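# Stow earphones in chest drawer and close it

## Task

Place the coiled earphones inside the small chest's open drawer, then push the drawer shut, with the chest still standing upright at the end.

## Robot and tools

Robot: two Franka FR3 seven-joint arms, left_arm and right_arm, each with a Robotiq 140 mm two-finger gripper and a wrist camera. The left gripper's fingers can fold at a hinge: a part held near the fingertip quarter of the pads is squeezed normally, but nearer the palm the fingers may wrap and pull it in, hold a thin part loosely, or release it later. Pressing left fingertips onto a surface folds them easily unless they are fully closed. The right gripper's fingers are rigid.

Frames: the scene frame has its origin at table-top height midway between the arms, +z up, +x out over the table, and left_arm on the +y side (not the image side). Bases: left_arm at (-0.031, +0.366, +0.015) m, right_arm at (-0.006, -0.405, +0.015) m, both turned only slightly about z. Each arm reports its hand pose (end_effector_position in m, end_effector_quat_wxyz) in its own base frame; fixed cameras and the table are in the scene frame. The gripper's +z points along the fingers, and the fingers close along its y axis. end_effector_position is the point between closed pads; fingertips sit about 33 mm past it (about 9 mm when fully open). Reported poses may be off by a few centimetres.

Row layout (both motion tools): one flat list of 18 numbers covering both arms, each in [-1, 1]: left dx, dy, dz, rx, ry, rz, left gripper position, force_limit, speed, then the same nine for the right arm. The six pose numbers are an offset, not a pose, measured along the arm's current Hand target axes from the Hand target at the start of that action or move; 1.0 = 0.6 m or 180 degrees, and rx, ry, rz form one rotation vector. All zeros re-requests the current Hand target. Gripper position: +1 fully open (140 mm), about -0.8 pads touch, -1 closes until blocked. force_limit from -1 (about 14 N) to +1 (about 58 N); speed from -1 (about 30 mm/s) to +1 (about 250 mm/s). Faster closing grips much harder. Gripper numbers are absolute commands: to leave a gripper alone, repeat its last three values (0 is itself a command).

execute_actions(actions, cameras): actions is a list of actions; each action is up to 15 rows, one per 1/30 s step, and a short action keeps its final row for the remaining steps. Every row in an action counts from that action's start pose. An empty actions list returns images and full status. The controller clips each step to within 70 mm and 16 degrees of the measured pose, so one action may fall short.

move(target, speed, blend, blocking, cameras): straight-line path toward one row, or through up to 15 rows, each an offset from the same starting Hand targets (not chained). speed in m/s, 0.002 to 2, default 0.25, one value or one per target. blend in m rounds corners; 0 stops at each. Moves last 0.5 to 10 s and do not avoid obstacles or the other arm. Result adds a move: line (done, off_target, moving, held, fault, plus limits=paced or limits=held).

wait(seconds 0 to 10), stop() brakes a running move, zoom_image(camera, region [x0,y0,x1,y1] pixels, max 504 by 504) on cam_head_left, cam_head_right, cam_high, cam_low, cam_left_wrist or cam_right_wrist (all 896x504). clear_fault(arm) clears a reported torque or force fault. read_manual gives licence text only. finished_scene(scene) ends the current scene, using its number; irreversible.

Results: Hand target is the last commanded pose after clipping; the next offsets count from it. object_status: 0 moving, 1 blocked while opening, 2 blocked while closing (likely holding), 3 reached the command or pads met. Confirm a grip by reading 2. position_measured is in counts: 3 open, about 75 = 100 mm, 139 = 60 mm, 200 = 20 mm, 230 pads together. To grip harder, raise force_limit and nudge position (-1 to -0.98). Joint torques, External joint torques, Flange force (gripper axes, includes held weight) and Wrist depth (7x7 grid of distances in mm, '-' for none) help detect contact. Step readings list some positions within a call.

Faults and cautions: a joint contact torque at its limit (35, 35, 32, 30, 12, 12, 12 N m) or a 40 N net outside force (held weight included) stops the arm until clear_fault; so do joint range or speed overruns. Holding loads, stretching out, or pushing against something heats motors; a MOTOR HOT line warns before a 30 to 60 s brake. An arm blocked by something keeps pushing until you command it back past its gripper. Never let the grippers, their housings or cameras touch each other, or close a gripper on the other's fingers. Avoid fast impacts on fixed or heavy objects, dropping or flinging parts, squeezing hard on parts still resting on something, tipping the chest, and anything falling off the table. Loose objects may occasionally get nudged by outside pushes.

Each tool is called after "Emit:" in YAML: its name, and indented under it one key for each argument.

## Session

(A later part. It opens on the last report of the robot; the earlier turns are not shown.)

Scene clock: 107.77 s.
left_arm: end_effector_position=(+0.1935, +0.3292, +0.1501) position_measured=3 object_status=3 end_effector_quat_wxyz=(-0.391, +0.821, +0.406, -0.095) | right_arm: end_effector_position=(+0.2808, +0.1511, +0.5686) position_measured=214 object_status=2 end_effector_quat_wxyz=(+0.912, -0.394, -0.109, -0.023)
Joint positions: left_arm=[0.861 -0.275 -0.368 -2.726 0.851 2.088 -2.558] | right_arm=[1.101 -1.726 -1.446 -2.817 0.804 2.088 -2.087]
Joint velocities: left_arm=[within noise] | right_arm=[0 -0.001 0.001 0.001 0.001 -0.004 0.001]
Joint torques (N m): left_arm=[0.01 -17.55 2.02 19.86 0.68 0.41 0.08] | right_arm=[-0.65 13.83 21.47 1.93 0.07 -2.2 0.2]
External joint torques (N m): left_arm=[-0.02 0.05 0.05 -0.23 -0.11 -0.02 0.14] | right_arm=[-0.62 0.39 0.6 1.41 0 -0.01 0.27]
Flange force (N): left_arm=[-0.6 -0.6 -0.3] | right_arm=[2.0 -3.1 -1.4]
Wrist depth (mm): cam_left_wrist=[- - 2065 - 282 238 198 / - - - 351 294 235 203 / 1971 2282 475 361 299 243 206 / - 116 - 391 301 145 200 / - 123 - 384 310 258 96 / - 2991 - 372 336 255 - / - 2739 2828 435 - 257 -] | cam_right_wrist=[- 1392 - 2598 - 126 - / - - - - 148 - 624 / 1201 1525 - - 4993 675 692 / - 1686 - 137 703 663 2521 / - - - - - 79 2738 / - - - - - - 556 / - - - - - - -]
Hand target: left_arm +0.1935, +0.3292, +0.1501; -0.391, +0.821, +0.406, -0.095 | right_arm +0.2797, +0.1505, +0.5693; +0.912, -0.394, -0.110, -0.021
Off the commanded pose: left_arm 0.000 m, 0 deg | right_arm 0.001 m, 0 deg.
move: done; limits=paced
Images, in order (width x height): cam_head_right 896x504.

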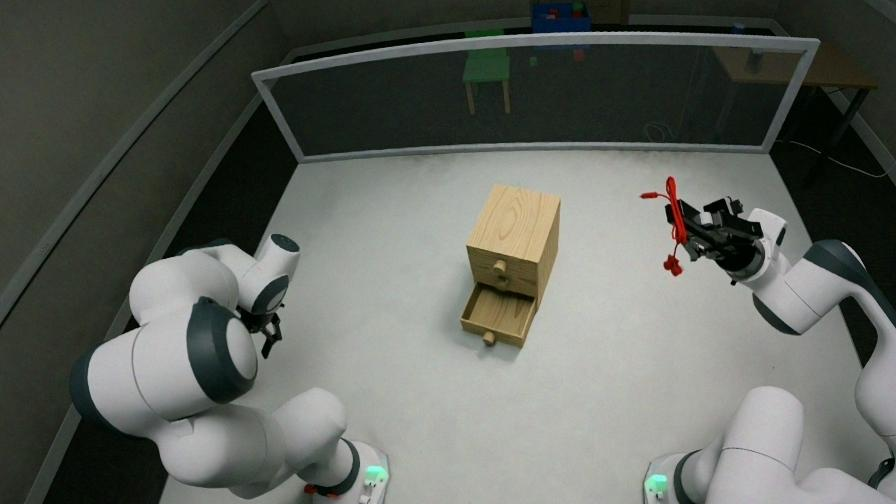

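Emit:
move:
  target:
    - [0,0,0,0,0,0,1,1,1,-0.1418,0.2332,-0.0523,-0.222,-0.0665,0,-1,-1,-1]
    - [0,0,0,0,0,0,1,1,1,-0.1293,0.3585,-0.1723,-0.595,-0.438,-0.110,-1,-1,-1]
  speed: 0.3
  blend: 0.03
  cameras: ["cam_head_right","cam_right_wrist","cam_low"]

Scene clock: 120.43 s.
left_arm: end_effector_position=(+0.1935, +0.3292, +0.1501) position_measured=3 object_status=3 end_effector_quat_wxyz=(-0.391, +0.821, +0.406, -0.095) | right_arm: end_effector_position=(+0.2495, +0.2216, +0.3304) position_measured=214 object_status=2 end_effector_quat_wxyz=(-0.004, +0.817, +0.576, +0.001)
Joint positions: left_arm=[0.861 -0.275 -0.368 -2.726 0.851 2.088 -2.558] | right_arm=[1.077 -0.755 -0.261 -2.441 -0.173 1.706 -1.893]
Joint torques (N m): left_arm=[0.01 -17.58 1.99 19.85 0.68 0.4 0.09] | right_arm=[-1.23 -5.14 4.14 26.3 0.48 2.41 0.19]
External joint torques (N m): left_arm=[0.02 0.13 0.07 -0.3 -0.11 -0.04 0.15] | right_arm=[-1.28 0.98 -0.2 1.96 -0.45 -0.23 0.19]
Flange force (N): left_arm=[-0.6 -0.5 -0.1] | right_arm=[5.0 4.2 -5.6]
Wrist depth (mm): cam_left_wrist=[2049 - 2224 - 288 232 201 / 1820 - 3098 388 294 224 204 / 2365 2243 513 400 288 - 202 / 2859 116 - - 281 145 200 / - 123 - 383 283 258 96 / - 2828 - 371 324 253 106 / - 2710 2682 - 303 268 -] | cam_right_wrist=[- - - - - - - / - - - - - - - / 502 - - - - - - / - - - - - - - / - - - - - - - / - - - - - - - / - - - - - - -]
Hand target: left_arm +0.1935, +0.3292, +0.1501; -0.391, +0.821, +0.406, -0.095 | right_arm +0.2499, +0.2202, +0.3300; -0.001, +0.819, +0.574, +0.000
Off the commanded pose: left_arm 0.000 m, 0 deg | right_arm 0.002 m, 0 deg.
move: done
Images, in order (width x height): cam_head_right 896x504, cam_low 896x504, cam_right_wrist 896x504.

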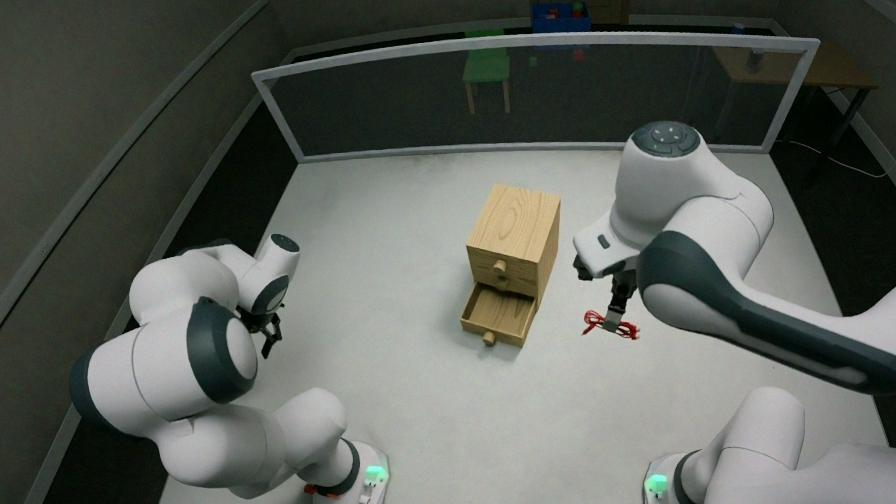

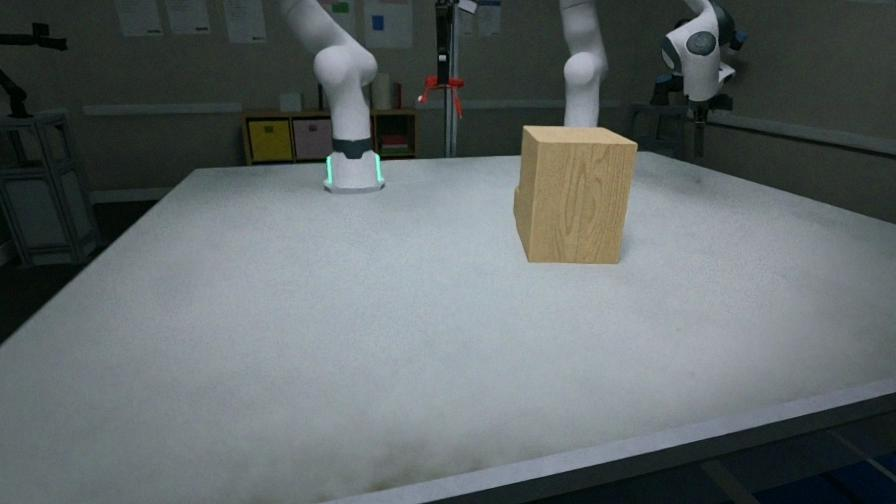

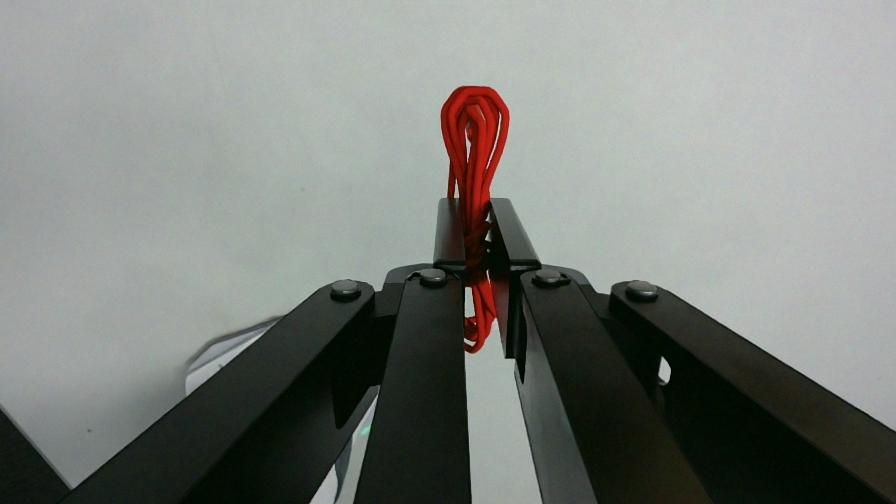

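Emit:
move:
  target: [0,0,0,0,0,0,1,1,1,0.4005,-0.1085,0.075,0,0,0,-1,-1,-1]
  speed: 0.3
  cameras: ["cam_head_right","cam_right_wrist","cam_high"]

Scene clock: 131.93 s.
left_arm: end_effector_position=(+0.1935, +0.3292, +0.1501) position_measured=3 object_status=3 end_effector_quat_wxyz=(-0.391, +0.821, +0.406, -0.095) | right_arm: end_effector_position=(+0.2697, +0.4670, +0.2857) position_measured=214 object_status=2 end_effector_quat_wxyz=(+0.000, +0.816, +0.578, -0.001)
Joint positions: left_arm=[0.861 -0.275 -0.368 -2.726 0.851 2.088 -2.558] | right_arm=[1.218 -0.064 -0.167 -1.972 -0.011 1.906 -1.748]
Joint velocities: left_arm=[within noise] | right_arm=[0.001 -0.001 0 -0.003 0.002 0 0.007]
Joint torques (N m): left_arm=[0.05 -17.57 2.01 19.84 0.68 0.41 0.08] | right_arm=[-1.07 -29.19 -0.84 27.18 1.16 2.78 0.17]
External joint torques (N m): left_arm=[0.09 0.2 0.12 -0.37 -0.12 -0.04 0.15] | right_arm=[-1.11 1.01 -1.17 2.28 0.31 0.14 0.17]
Flange force (N): left_arm=[-0.5 -0.4 0.2] | right_arm=[10.9 3.8 -4.0]
Wrist depth (mm): cam_left_wrist=[- 2263 2150 - 288 238 201 / 2323 2891 2224 - 293 241 194 / 2098 2365 534 368 287 237 198 / - 116 - 434 291 135 199 / - 123 - - 300 258 96 / - 2957 - 394 302 255 106 / - 2798 3212 410 304 257 -] | cam_right_wrist=[- - - - 392 391 240 / - - - - 414 407 217 / - - - - 428 370 246 / - - - - - 464 238 / - - - - - 79 - / - - - - - - - / - - - - - - -]
Hand target: left_arm +0.1935, +0.3292, +0.1501; -0.391, +0.821, +0.406, -0.095 | right_arm +0.2706, +0.4684, +0.2855; -0.001, +0.819, +0.574, +0.000
Off the commanded pose: left_arm 0.000 m, 0 deg | right_arm 0.002 m, 1 deg.
move: done
Images, in order (width x height): cam_head_right 896x504, cam_high 896x504, cam_right_wrist 896x504.

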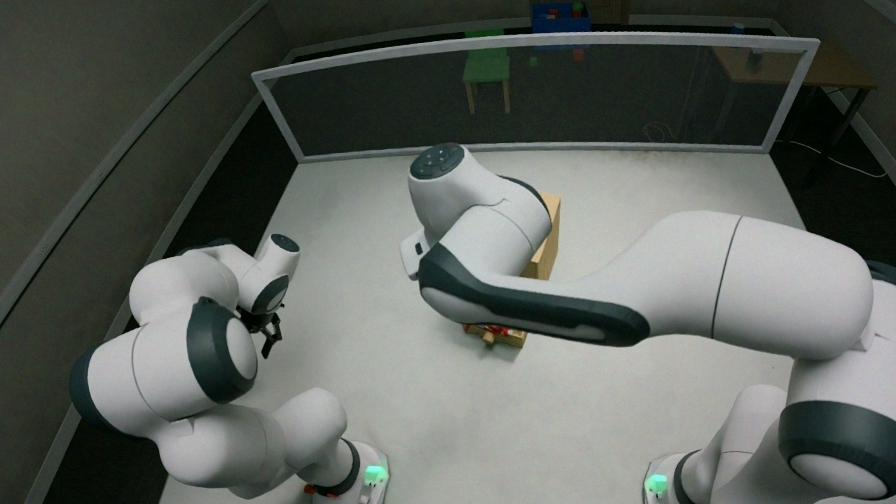

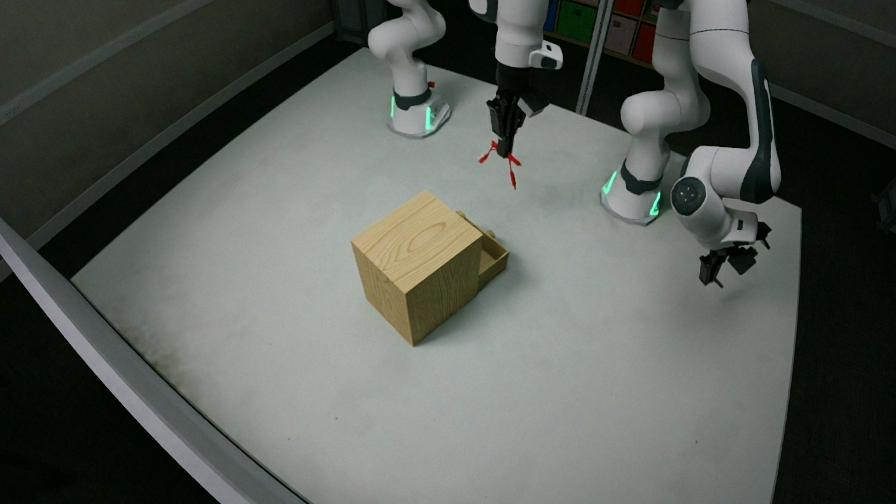

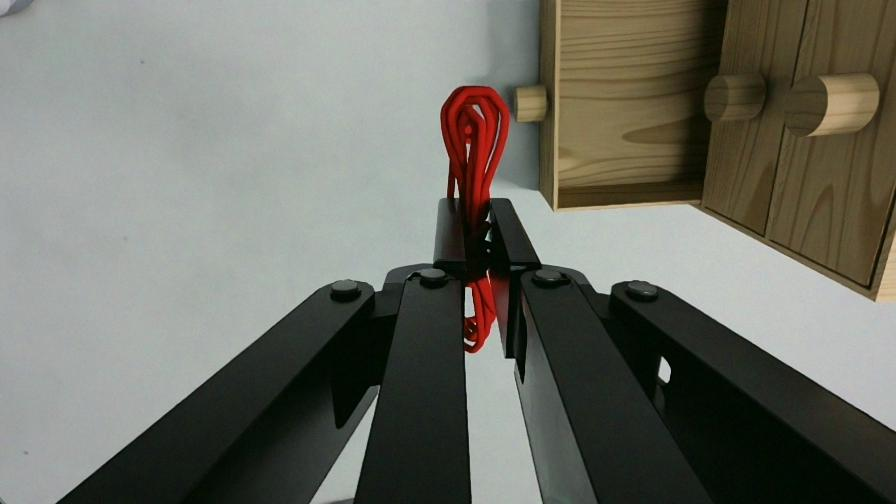

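Emit:
move:
  target:
    - [0,0,0,0,0,0,1,1,1,0.0473,0.2055,0.05,-0.111,0,0,-1,-1,-1]
    - [0,0,0,0,0,0,1,1,1,0.0473,0.2055,0.2,-0.111,0,0,-1,-1,-1]
  speed: 0.25
  blend: 0.02
  cameras: ["cam_head_right","cam_head_left","cam_right_wrist","cam_high"]

Scene clock: 147.57 s.
left_arm: end_effector_position=(+0.1935, +0.3292, +0.1501) position_measured=3 object_status=3 end_effector_quat_wxyz=(-0.391, +0.821, +0.406, -0.095) | right_arm: end_effector_position=(+0.3953, +0.4521, +0.1646) position_measured=214 object_status=2 end_effector_quat_wxyz=(+0.141, +0.806, +0.567, +0.097)
Joint positions: left_arm=[0.861 -0.275 -0.368 -2.726 0.851 2.088 -2.558] | right_arm=[1.188 0.158 -0.207 -2.068 -0.396 2.263 -1.563]
Joint velocities: left_arm=[within noise] | right_arm=[0.001 0.001 0.001 -0.001 -0.001 0.001 0.006]
Joint torques (N m): left_arm=[0.03 -17.54 1.99 19.88 0.67 0.41 0.07] | right_arm=[-0.44 -35.51 -2.23 25.06 0.04 2.63 0.19]
External joint torques (N m): left_arm=[0.04 0.14 0.08 -0.29 -0.12 -0.04 0.13] | right_arm=[-0.6 0.7 -1.44 1.66 -0.5 0.13 0.16]
Flange force (N): left_arm=[-0.5 -0.4 -0.1] | right_arm=[6.8 2.7 1.1]
Wrist depth (mm): cam_left_wrist=[2798 - 2082 368 306 238 201 / - 1986 - - 314 230 203 / 2017 2224 - - 315 243 205 / 2828 116 - - 289 145 - / - 123 505 437 299 136 96 / - 2739 - - 323 255 106 / - - 2682 - 341 256 -] | cam_right_wrist=[- - 268 287 180 133 101 / - - 282 300 187 133 105 / - - 297 300 195 128 112 / - 296 312 - 144 128 116 / - - - - - 130 125 / - - - - - - 140 / - - - - - - -]
Hand target: left_arm +0.1935, +0.3292, +0.1501; -0.391, +0.821, +0.406, -0.095 | right_arm +0.3960, +0.4532, +0.1652; +0.141, +0.807, +0.565, +0.099
Off the commanded pose: left_arm 0.000 m, 0 deg | right_arm 0.001 m, 0 deg.
move: done
Images, in order (width x height): cam_head_left 896x504, cam_head_right 896x504, cam_high 896x504, cam_right_wrist 896x504.

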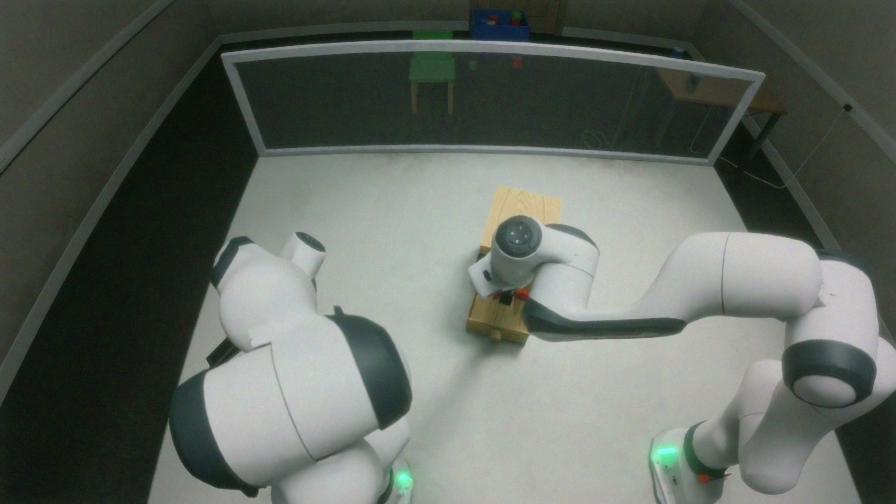

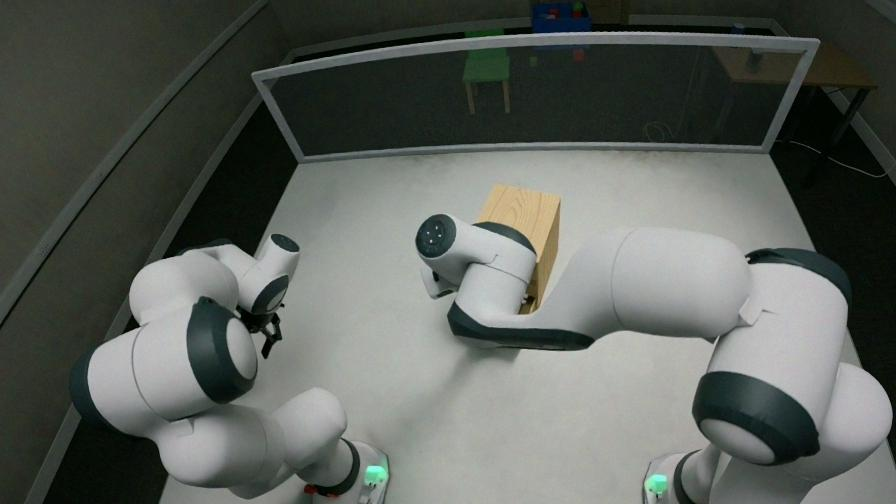

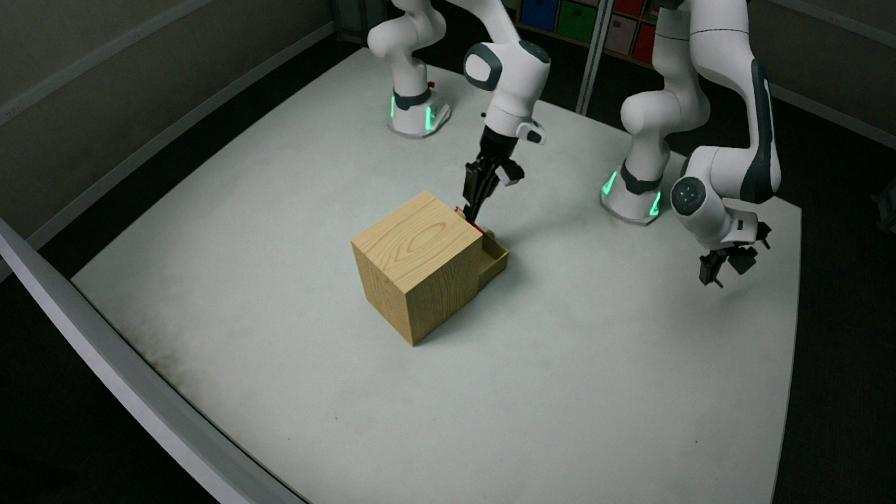

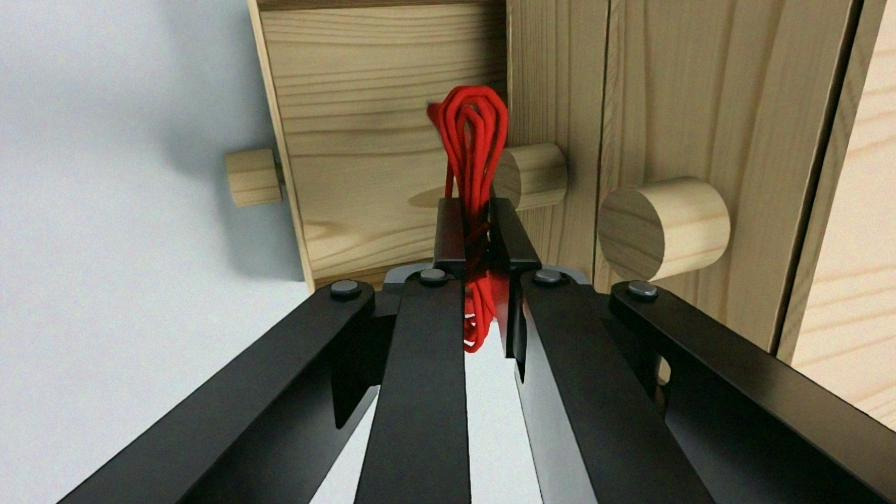

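Emit:
move:
  target: [0,0,0,0,0,0,1,1,1,0.0083,-0.0807,0.1923,0,0.0076,-0.0209,-1,-1,-1]
  speed: 0.12
  cameras: ["cam_head_right","cam_head_left","cam_right_wrist","cam_high"]

Scene clock: 160.70 s.
left_arm: end_effector_position=(+0.1935, +0.3292, +0.1501) position_measured=3 object_status=3 end_effector_quat_wxyz=(-0.391, +0.821, +0.406, -0.095) | right_arm: end_effector_position=(+0.3914, +0.4588, +0.0406) position_measured=214 object_status=2 end_effector_quat_wxyz=(+0.138, +0.786, +0.594, +0.102)
Joint positions: left_arm=[0.861 -0.275 -0.368 -2.726 0.851 2.088 -2.558] | right_arm=[1.189 0.367 -0.224 -2.138 -0.459 2.552 -1.505]
Joint velocities: left_arm=[within noise] | right_arm=[0.002 -0.001 -0.002 0.001 -0.001 0.004 0.005]
Joint torques (N m): left_arm=[0 -17.55 2.01 19.84 0.68 0.4 0.07] | right_arm=[-0.56 -38.49 -3.52 21.71 0.29 2.67 0.14]
External joint torques (N m): left_arm=[0.01 0.15 0.09 -0.31 -0.11 -0.05 0.14] | right_arm=[-0.6 0.95 -1.4 1.63 -0.41 0.23 0.1]
Flange force (N): left_arm=[-0.6 -0.4 -0.1] | right_arm=[6.0 1.9 3.9]
Wrist depth (mm): cam_left_wrist=[- - 2033 353 266 238 205 / - 2478 2323 - 279 240 204 / 2098 2282 - 354 299 244 206 / - 116 - 380 314 135 199 / - 123 - 412 309 252 96 / - 2991 543 418 313 256 106 / - 2739 2768 381 317 257 -] | cam_right_wrist=[- - 159 167 184 200 109 / - - 165 174 196 208 115 / - - 174 182 208 221 112 / - 122 126 138 222 145 114 / 165 - - - - 79 90 / 170 - - - - - 94 / - - - - - - -]
Hand target: left_arm +0.1935, +0.3292, +0.1501; -0.391, +0.821, +0.406, -0.095 | right_arm +0.3917, +0.4603, +0.0403; +0.137, +0.786, +0.593, +0.104
Off the commanded pose: left_arm 0.000 m, 0 deg | right_arm 0.001 m, 0 deg.
move: done
Images, in order (width x height): cam_head_left 896x504, cam_head_right 896x504, cam_high 896x504, cam_right_wrist 896x504.

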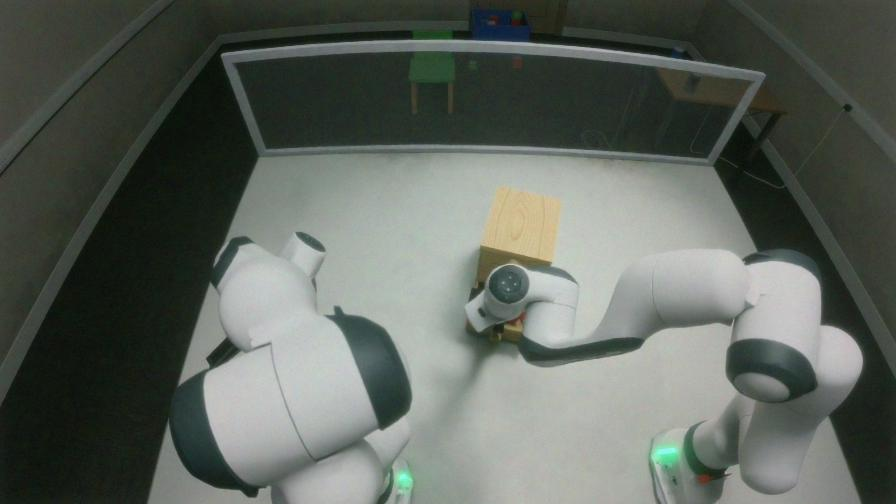

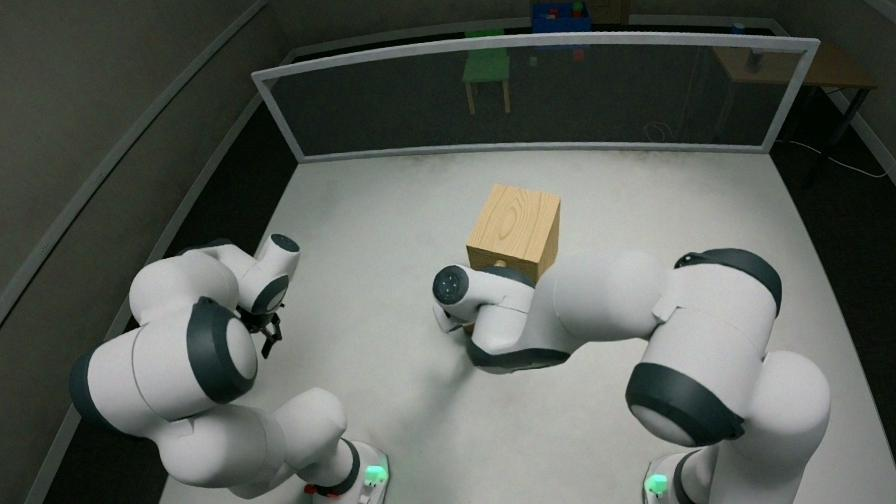

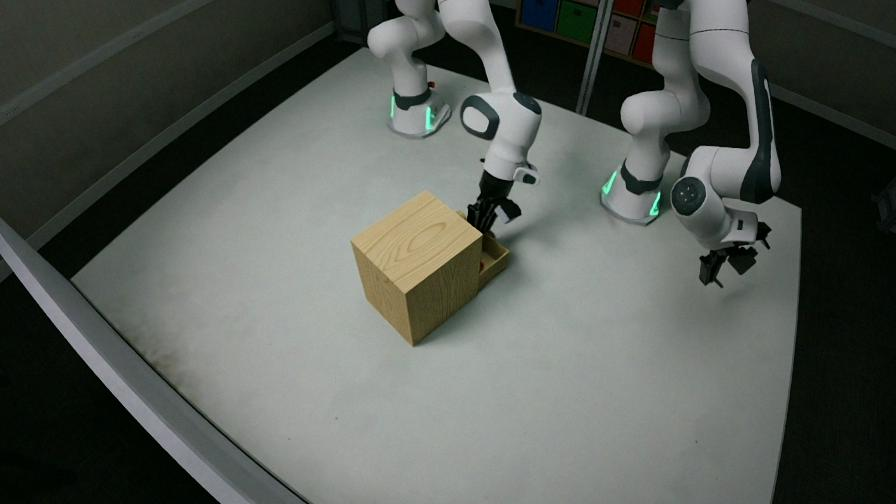

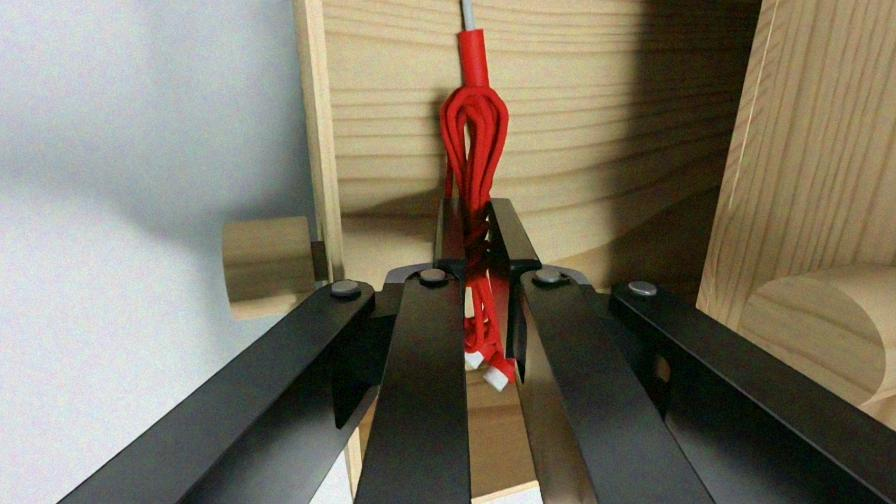

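Emit:
move:
  target:
    - [0,0,0,0,0,0,1,1,1,0,-0.0046,0.0125,0,0,0,-1,-1,-1]
    - [0,0,0,0,0,0,1,1,1,0,-0.0046,0.0125,0,0,0,-0.48,-1,-1]
  speed: 0.06
  cameras: ["cam_right_wrist"]

Scene clock: 164.60 s.
left_arm: end_effector_position=(+0.1935, +0.3292, +0.1501) position_measured=3 object_status=3 end_effector_quat_wxyz=(-0.391, +0.821, +0.406, -0.095) | right_arm: end_effector_position=(+0.3918, +0.4588, +0.0329) position_measured=190 object_status=0 end_effector_quat_wxyz=(+0.138, +0.786, +0.593, +0.103)
Joint positions: left_arm=[0.861 -0.275 -0.368 -2.726 0.851 2.088 -2.558] | right_arm=[1.193 0.384 -0.23 -2.138 -0.461 2.569 -1.497]
Joint torques (N m): left_arm=[0.01 -17.62 2.02 19.87 0.68 0.4 0.1] | right_arm=[-0.3 -38.41 -3.18 21.7 0.48 2.62 0.24]
External joint torques (N m): left_arm=[0.01 0.02 0.09 -0.28 -0.11 -0.04 0.17] | right_arm=[-0.36 1.09 -0.94 1.9 -0.24 0.2 0.2]
Flange force (N): left_arm=[-0.8 -0.9 -0.3] | right_arm=[7.7 1.6 4.1]
Wrist depth (mm): cam_left_wrist=[1859 - 2133 342 290 232 201 / 2455 2891 2224 334 293 240 204 / 2065 2263 2017 370 298 243 210 / - 116 517 424 292 145 200 / - 123 - 378 316 257 96 / - 2859 - - 330 242 106 / - 2365 2710 - 310 264 -] | cam_right_wrist=[- - 151 159 177 193 106 / - - 159 167 188 204 115 / - - 169 176 199 215 112 / - 158 119 181 209 227 119 / - - - 208 - 94 88 / - - - 204 - - - / - - - 169 - - -]
Hand target: left_arm +0.1935, +0.3292, +0.1501; -0.391, +0.821, +0.406, -0.095 | right_arm +0.3916, +0.4603, +0.0323; +0.137, +0.786, +0.593, +0.104
Off the commanded pose: left_arm 0.000 m, 0 deg | right_arm 0.002 m, 0 deg.
move: done
Images, in order (width x height): cam_right_wrist 896x504.

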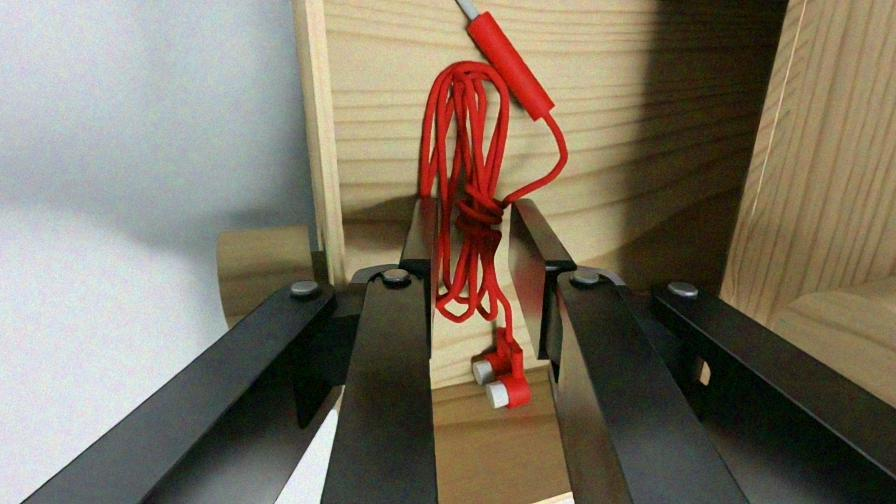

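Emit:
move:
  target:
    - [0,0,0,0,0,0,1,1,1,0,0,-0.08,0,0,0,-0.48,-1,-1]
    - [0,0,0,0,0,0,1,1,1,0,0,-0.38,0,0,0,-0.48,-1,-1]
  speed: [0.08,0.25]
  blend: 0.02
  cameras: ["cam_right_wrist","cam_head_right"]

Scene clock: 173.87 s.
left_arm: end_effector_position=(+0.1935, +0.3292, +0.1501) position_measured=3 object_status=3 end_effector_quat_wxyz=(-0.391, +0.821, +0.406, -0.095) | right_arm: end_effector_position=(+0.3182, +0.4823, +0.2483) position_measured=190 object_status=3 end_effector_quat_wxyz=(+0.136, +0.787, +0.592, +0.108)
Joint positions: left_arm=[0.861 -0.275 -0.368 -2.726 0.851 2.088 -2.558] | right_arm=[1.298 0.011 -0.152 -2.029 -0.391 2.067 -1.53]
Joint velocities: left_arm=[within noise] | right_arm=[-0.001 0.001 0 0 0 -0.005 -0.003]
Joint torques (N m): left_arm=[0.02 -17.55 1.99 19.84 0.69 0.39 0.05] | right_arm=[-0.79 -31.37 -0.81 26.26 0.7 2.18 -0.15]
External joint torques (N m): left_arm=[0.01 0.12 0.05 -0.27 -0.1 -0.04 0.12] | right_arm=[-0.84 1.1 -0.81 1.74 0.32 -0.3 -0.18]
Flange force (N): left_arm=[-0.5 -0.4 -0.1] | right_arm=[9.8 3.4 -1.5]
Wrist depth (mm): cam_left_wrist=[- - 2033 355 - 233 206 / 2224 2576 1971 390 293 240 203 / 1986 2243 2551 - 305 243 206 / - 116 - 365 311 135 199 / - 123 - 432 287 258 96 / - 2891 - 383 314 256 106 / - 3026 4337 - 327 240 -] | cam_right_wrist=[- - - 370 314 228 205 / - - - 396 326 232 221 / - - - 419 312 232 238 / - - - - 294 243 259 / - - - - - 95 276 / - - - - - - - / - - - - - - -]
Hand target: left_arm +0.1935, +0.3292, +0.1501; -0.391, +0.821, +0.406, -0.095 | right_arm +0.3172, +0.4812, +0.2468; +0.137, +0.786, +0.593, +0.104
Off the commanded pose: left_arm 0.000 m, 0 deg | right_arm 0.002 m, 0 deg.
move: done
Images, in order (width x height): cam_head_right 896x504, cam_right_wrist 896x504.

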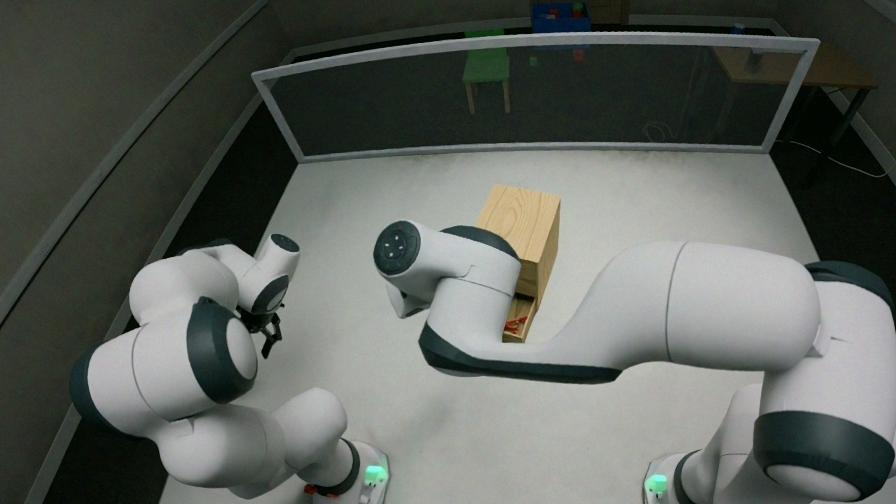

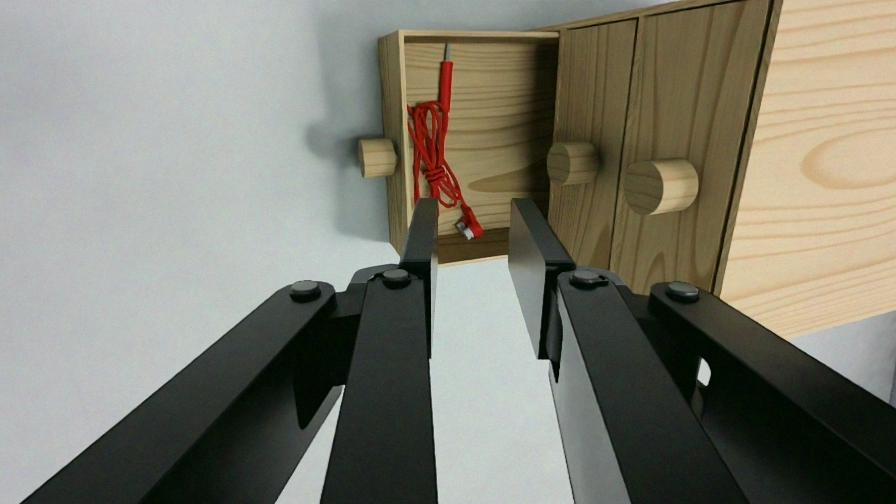

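Emit:
zoom_image:
  camera: "cam_right_wrist"
  region: [340, 0, 620, 280]

Scaled by 1.800.

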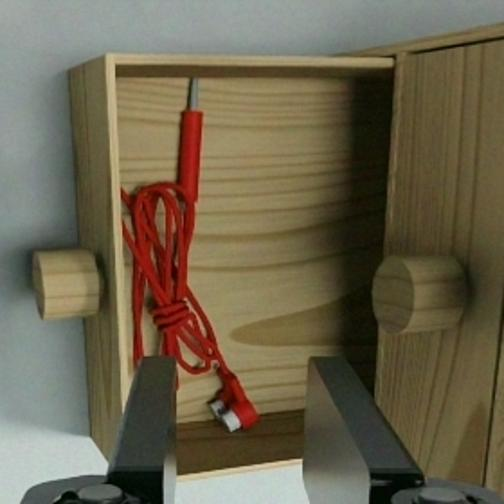

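Emit:
move:
  target: [0,0,0,0,0,0,1,1,1,0.0087,-0.1285,0.1248,-0.112,0.1077,0.4947,0.05,-1,0]
  speed: 0.35
  cameras: ["cam_right_wrist","cam_head_right"]

Scene clock: 185.10 s.
left_arm: end_effector_position=(+0.1935, +0.3292, +0.1501) position_measured=3 object_status=3 end_effector_quat_wxyz=(-0.391, +0.821, +0.406, -0.095) | right_arm: end_effector_position=(+0.2725, +0.5002, +0.1504) position_measured=123 object_status=3 end_effector_quat_wxyz=(+0.055, +0.915, -0.133, +0.376)
Joint positions: left_arm=[0.861 -0.275 -0.368 -2.726 0.851 2.088 -2.558] | right_arm=[1.58 0.248 -0.171 -2.09 -0.84 2.031 0.636]
Joint velocities: left_arm=[within noise] | right_arm=[-0.001 0 0.001 0.001 0 -0.002 0.005]
Joint torques (N m): left_arm=[0.03 -17.59 2 19.85 0.69 0.4 0.1] | right_arm=[-0.4 -35.65 -2.73 22.77 -0.8 0.49 0.22]
External joint torques (N m): left_arm=[0.01 0.07 0.04 -0.29 -0.1 -0.04 0.17] | right_arm=[-0.45 1.31 -1.39 1.5 -0.47 -0.22 0.2]
Flange force (N): left_arm=[-0.7 -0.7 -0.2] | right_arm=[-1.3 -8.4 1.6]
Wrist depth (mm): cam_left_wrist=[- - 2282 365 281 237 205 / 2187 2432 2150 - 292 241 202 / 2049 2303 2387 - 295 245 202 / - 116 - - 306 135 200 / - 123 - - 309 258 96 / - 3098 - - 313 252 106 / - - 611 - 330 250 -] | cam_right_wrist=[- - 302 303 304 432 - / - - 373 389 377 - - / - - 313 362 319 - - / - - - 288 143 - - / - 91 111 - 126 105 - / - - - 297 - - - / - - - - - - -]
Hand target: left_arm +0.1935, +0.3292, +0.1501; -0.391, +0.821, +0.406, -0.095 | right_arm +0.2733, +0.4993, +0.1502; +0.056, +0.914, -0.134, +0.379
Off the commanded pose: left_arm 0.000 m, 0 deg | right_arm 0.001 m, 0 deg.
move: done; limits=paced
Images, in order (width x height): cam_head_right 896x504, cam_right_wrist 896x504.

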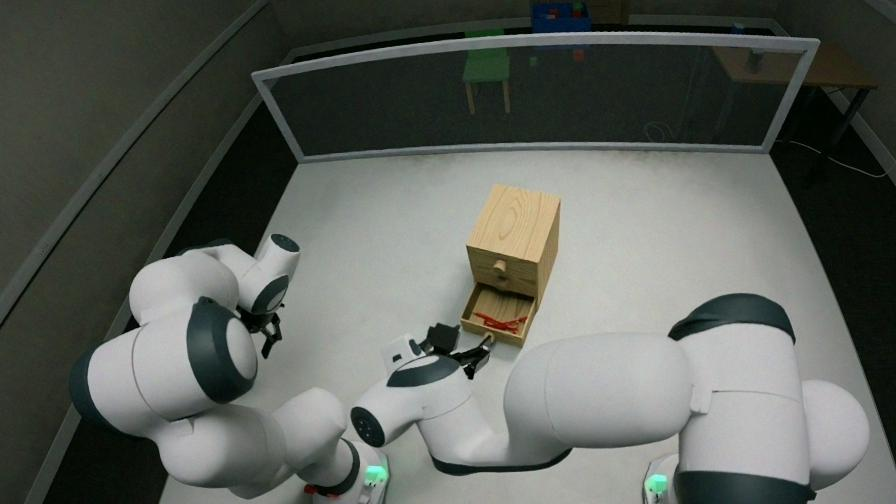

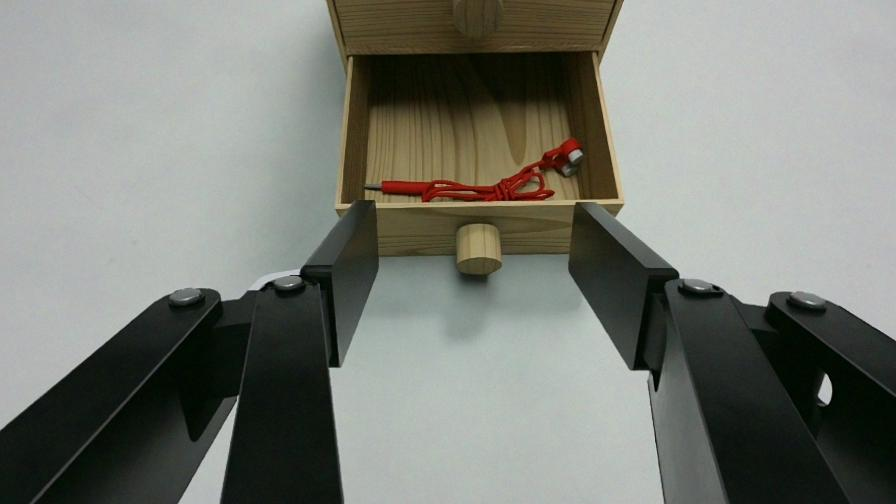

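Emit:
move:
  target:
    - [0,0,0,0,0,0,1,1,1,-0.1415,0,0.1415,0,0,0,0.05,-1,0]
    - [0,0,0,0,0,0,1,1,1,-0.1003,0,0.1827,0,0,0,0.05,-1,0]
    - [0,0,0,0,0,0,1,1,1,0.0412,0,0.3242,0,0,0,0.05,-1,0]
  speed: [0.2,0.15,0.07]
  blend: [0.02,0.01,0]
  cameras: ["cam_right_wrist","cam_head_right","cam_high"]

Scene clock: 190.23 s.
left_arm: end_effector_position=(+0.1935, +0.3292, +0.1501) position_measured=3 object_status=3 end_effector_quat_wxyz=(-0.391, +0.821, +0.406, -0.095) | right_arm: end_effector_position=(+0.4217, +0.4534, +0.0311) position_measured=123 object_status=3 end_effector_quat_wxyz=(+0.055, +0.913, -0.139, +0.379)
Joint positions: left_arm=[0.861 -0.275 -0.368 -2.726 0.851 2.088 -2.558] | right_arm=[1.382 0.504 -0.306 -2.085 -1.05 2.396 0.715]
Joint velocities: left_arm=[within noise] | right_arm=[-0.001 0 0 0 -0.001 0.001 -0.007]
Joint torques (N m): left_arm=[0 -17.56 1.98 19.91 0.67 0.41 0.1] | right_arm=[-1.23 -39.09 -5.03 20.02 -0.28 0.8 -0.22]
External joint torques (N m): left_arm=[0.01 0.14 0.07 -0.24 -0.12 -0.04 0.17] | right_arm=[-1.25 1.25 -0.61 2.12 -0.45 0.22 -0.24]
Flange force (N): left_arm=[-0.4 -0.5 -0.2] | right_arm=[-0.3 -9.3 6.4]
Wrist depth (mm): cam_left_wrist=[1735 - 2115 360 276 234 201 / 2828 2710 2263 378 284 239 204 / 2049 2344 - - 296 244 206 / - 116 - - 321 145 200 / - 123 - - 326 259 96 / - 3061 - - 315 256 106 / - - 2798 394 309 - -] | cam_right_wrist=[- 114 114 115 88 117 115 / - 130 136 136 136 137 - / - - 153 148 150 152 - / - - 165 150 143 - - / - 91 111 - 125 105 - / - - - 180 - - - / - - - - - - -]
Hand target: left_arm +0.1935, +0.3292, +0.1501; -0.391, +0.821, +0.406, -0.095 | right_arm +0.4218, +0.4547, +0.0301; +0.056, +0.914, -0.134, +0.379
Off the commanded pose: left_arm 0.000 m, 0 deg | right_arm 0.002 m, 1 deg.
move: done; blend cut to 0.0175 m at target 1
Images, in order (width x height): cam_head_right 896x504, cam_high 896x504, cam_right_wrist 896x504.

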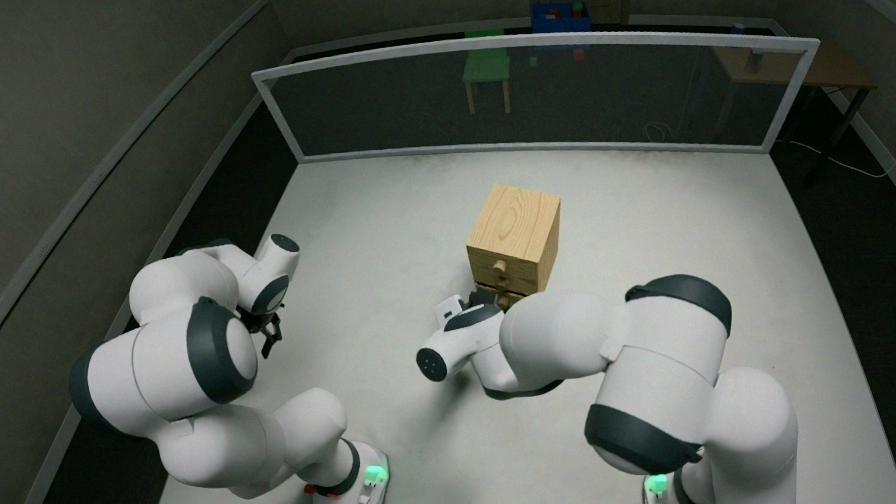

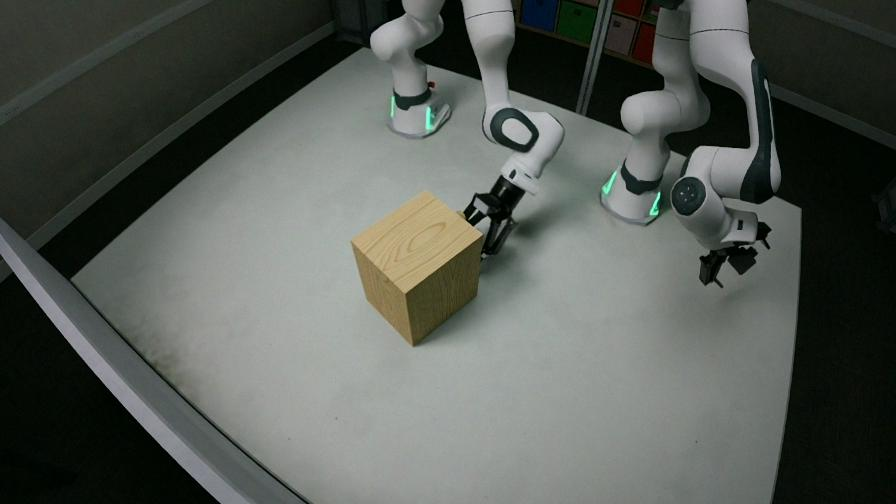

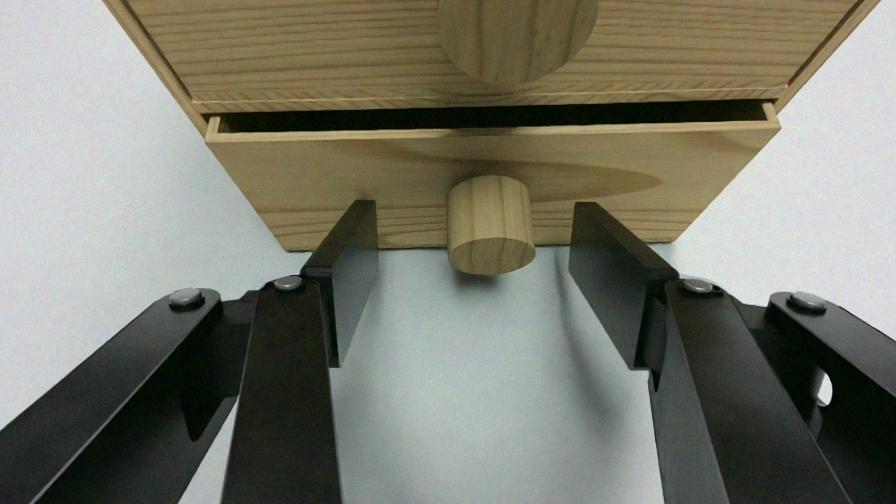

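Emit:
move:
  target: [0,0,0,0,0,0,1,1,1,0.0141,0,0.0141,0,0,0,0.05,-1,0]
  speed: 0.05
  cameras: ["cam_right_wrist"]

Scene clock: 191.87 s.
left_arm: end_effector_position=(+0.1935, +0.3292, +0.1501) position_measured=3 object_status=3 end_effector_quat_wxyz=(-0.391, +0.821, +0.406, -0.095) | right_arm: end_effector_position=(+0.4318, +0.4510, +0.0308) position_measured=123 object_status=3 end_effector_quat_wxyz=(+0.055, +0.913, -0.139, +0.379)
Joint positions: left_arm=[0.861 -0.275 -0.368 -2.726 0.851 2.088 -2.558] | right_arm=[1.366 0.51 -0.312 -2.079 -1.058 2.411 0.705]
Joint velocities: left_arm=[within noise] | right_arm=[0 -0.002 0 0 -0.001 0.001 -0.005]
Joint torques (N m): left_arm=[0.06 -17.54 1.97 19.87 0.68 0.4 0.08] | right_arm=[-1.55 -39.03 -6.16 20.24 -0.41 0.84 -0.26]
External joint torques (N m): left_arm=[0.02 0.13 0 -0.28 -0.11 -0.04 0.15] | right_arm=[-1.53 1.43 -1.59 2.32 -0.61 0.25 -0.28]
Flange force (N): left_arm=[-0.5 -0.4 -0.2] | right_arm=[0.4 -9.4 8.1]
Wrist depth (mm): cam_left_wrist=[1470 - 2017 388 280 242 200 / 1956 - - 387 293 239 204 / 2033 2243 - 366 298 244 205 / - 116 - 394 295 145 200 / - 123 - 380 312 258 96 / - 3061 - - 320 261 101 / - - - 427 295 258 -] | cam_right_wrist=[- 102 103 75 78 105 106 / - 121 122 123 120 125 126 / - 150 153 147 149 151 - / - - 164 154 142 184 - / - 91 111 - 128 105 - / - - - - - - - / - - - - - - -]
Hand target: left_arm +0.1935, +0.3292, +0.1501; -0.391, +0.821, +0.406, -0.095 | right_arm +0.4333, +0.4513, +0.0301; +0.056, +0.914, -0.134, +0.379
Off the commanded pose: left_arm 0.000 m, 0 deg | right_arm 0.002 m, 0 deg.
move: done
Images, in order (width x height): cam_right_wrist 896x504.

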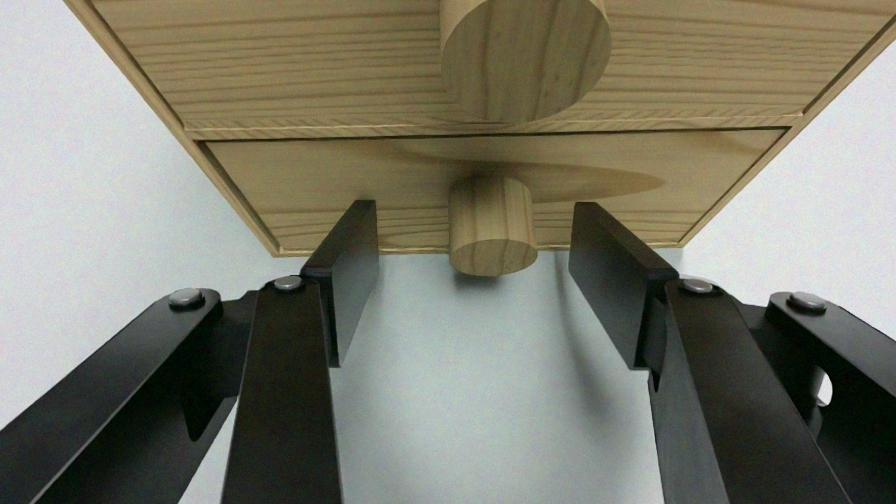

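Emit:
move:
  target: [0,0,0,0,0,0,1,1,1,0.0059,0,0.0059,0,0,0,0.05,-1,0]
  speed: 0.04
  cameras: ["cam_right_wrist"]

Emit:
zoom_image:
  camera: "cam_right_wrist"
  region: [160, 60, 500, 280]

Scene clock: 193.53 s.
left_arm: end_effector_position=(+0.1935, +0.3292, +0.1501) position_measured=3 object_status=3 end_effector_quat_wxyz=(-0.391, +0.821, +0.406, -0.095) | right_arm: end_effector_position=(+0.4325, +0.4533, +0.0307) position_measured=123 object_status=3 end_effector_quat_wxyz=(+0.053, +0.915, -0.135, +0.377)
Joint positions: left_arm=[0.861 -0.275 -0.368 -2.726 0.851 2.088 -2.558] | right_arm=[1.363 0.51 -0.312 -2.076 -1.06 2.419 0.699]
Joint velocities: left_arm=[within noise] | right_arm=[-0.001 0.001 0 0.001 -0.001 0.002 -0.005]
Joint torques (N m): left_arm=[0.06 -17.56 2.02 19.87 0.7 0.41 0.07] | right_arm=[-3.54 -38.26 -8.61 20.51 -0.57 0.52 -0.22]
External joint torques (N m): left_arm=[0.04 0.08 0.07 -0.27 -0.1 -0.03 0.13] | right_arm=[-3.75 2.33 -4.23 2.49 -0.79 -0.12 -0.24]
Flange force (N): left_arm=[-0.6 -0.6 -0.1] | right_arm=[2.3 -10.5 13.3]
Wrist depth (mm): cam_left_wrist=[- - 2001 364 288 232 201 / 2263 2710 2187 362 302 230 204 / 2133 2323 - 361 297 244 206 / - 116 - - 302 136 200 / - 123 - 444 - 252 96 / - 4486 - 398 336 254 106 / - - - - 339 252 -] | cam_right_wrist=[- 102 103 77 75 104 105 / - 121 122 123 115 124 125 / - - 153 146 146 153 - / - - 165 152 143 - - / - 91 111 - 126 105 - / - - 175 - - - - / - - - - - - -]
Hand target: left_arm +0.1935, +0.3292, +0.1501; -0.391, +0.821, +0.406, -0.095 | right_arm +0.4381, +0.4498, +0.0301; +0.056, +0.914, -0.134, +0.379
Off the commanded pose: left_arm 0.000 m, 0 deg | right_arm 0.007 m, 0 deg.
move: off_target (right_arm)
Images, in order (width x height): cam_right_wrist 896x504.

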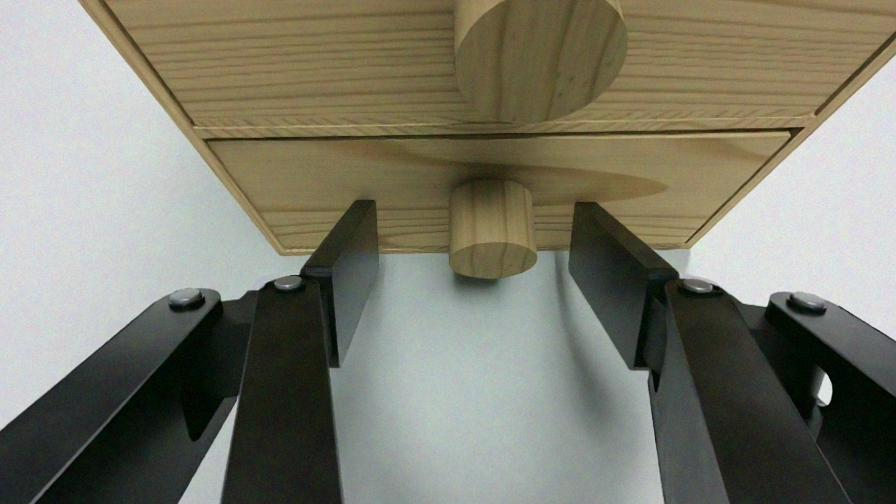

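Scaled by 1.482.

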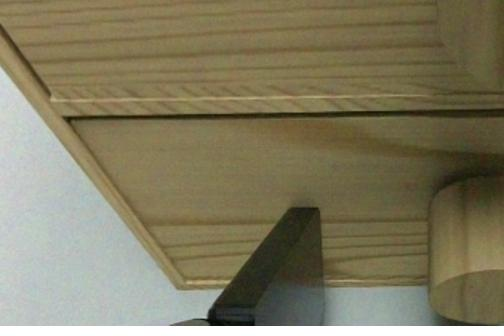

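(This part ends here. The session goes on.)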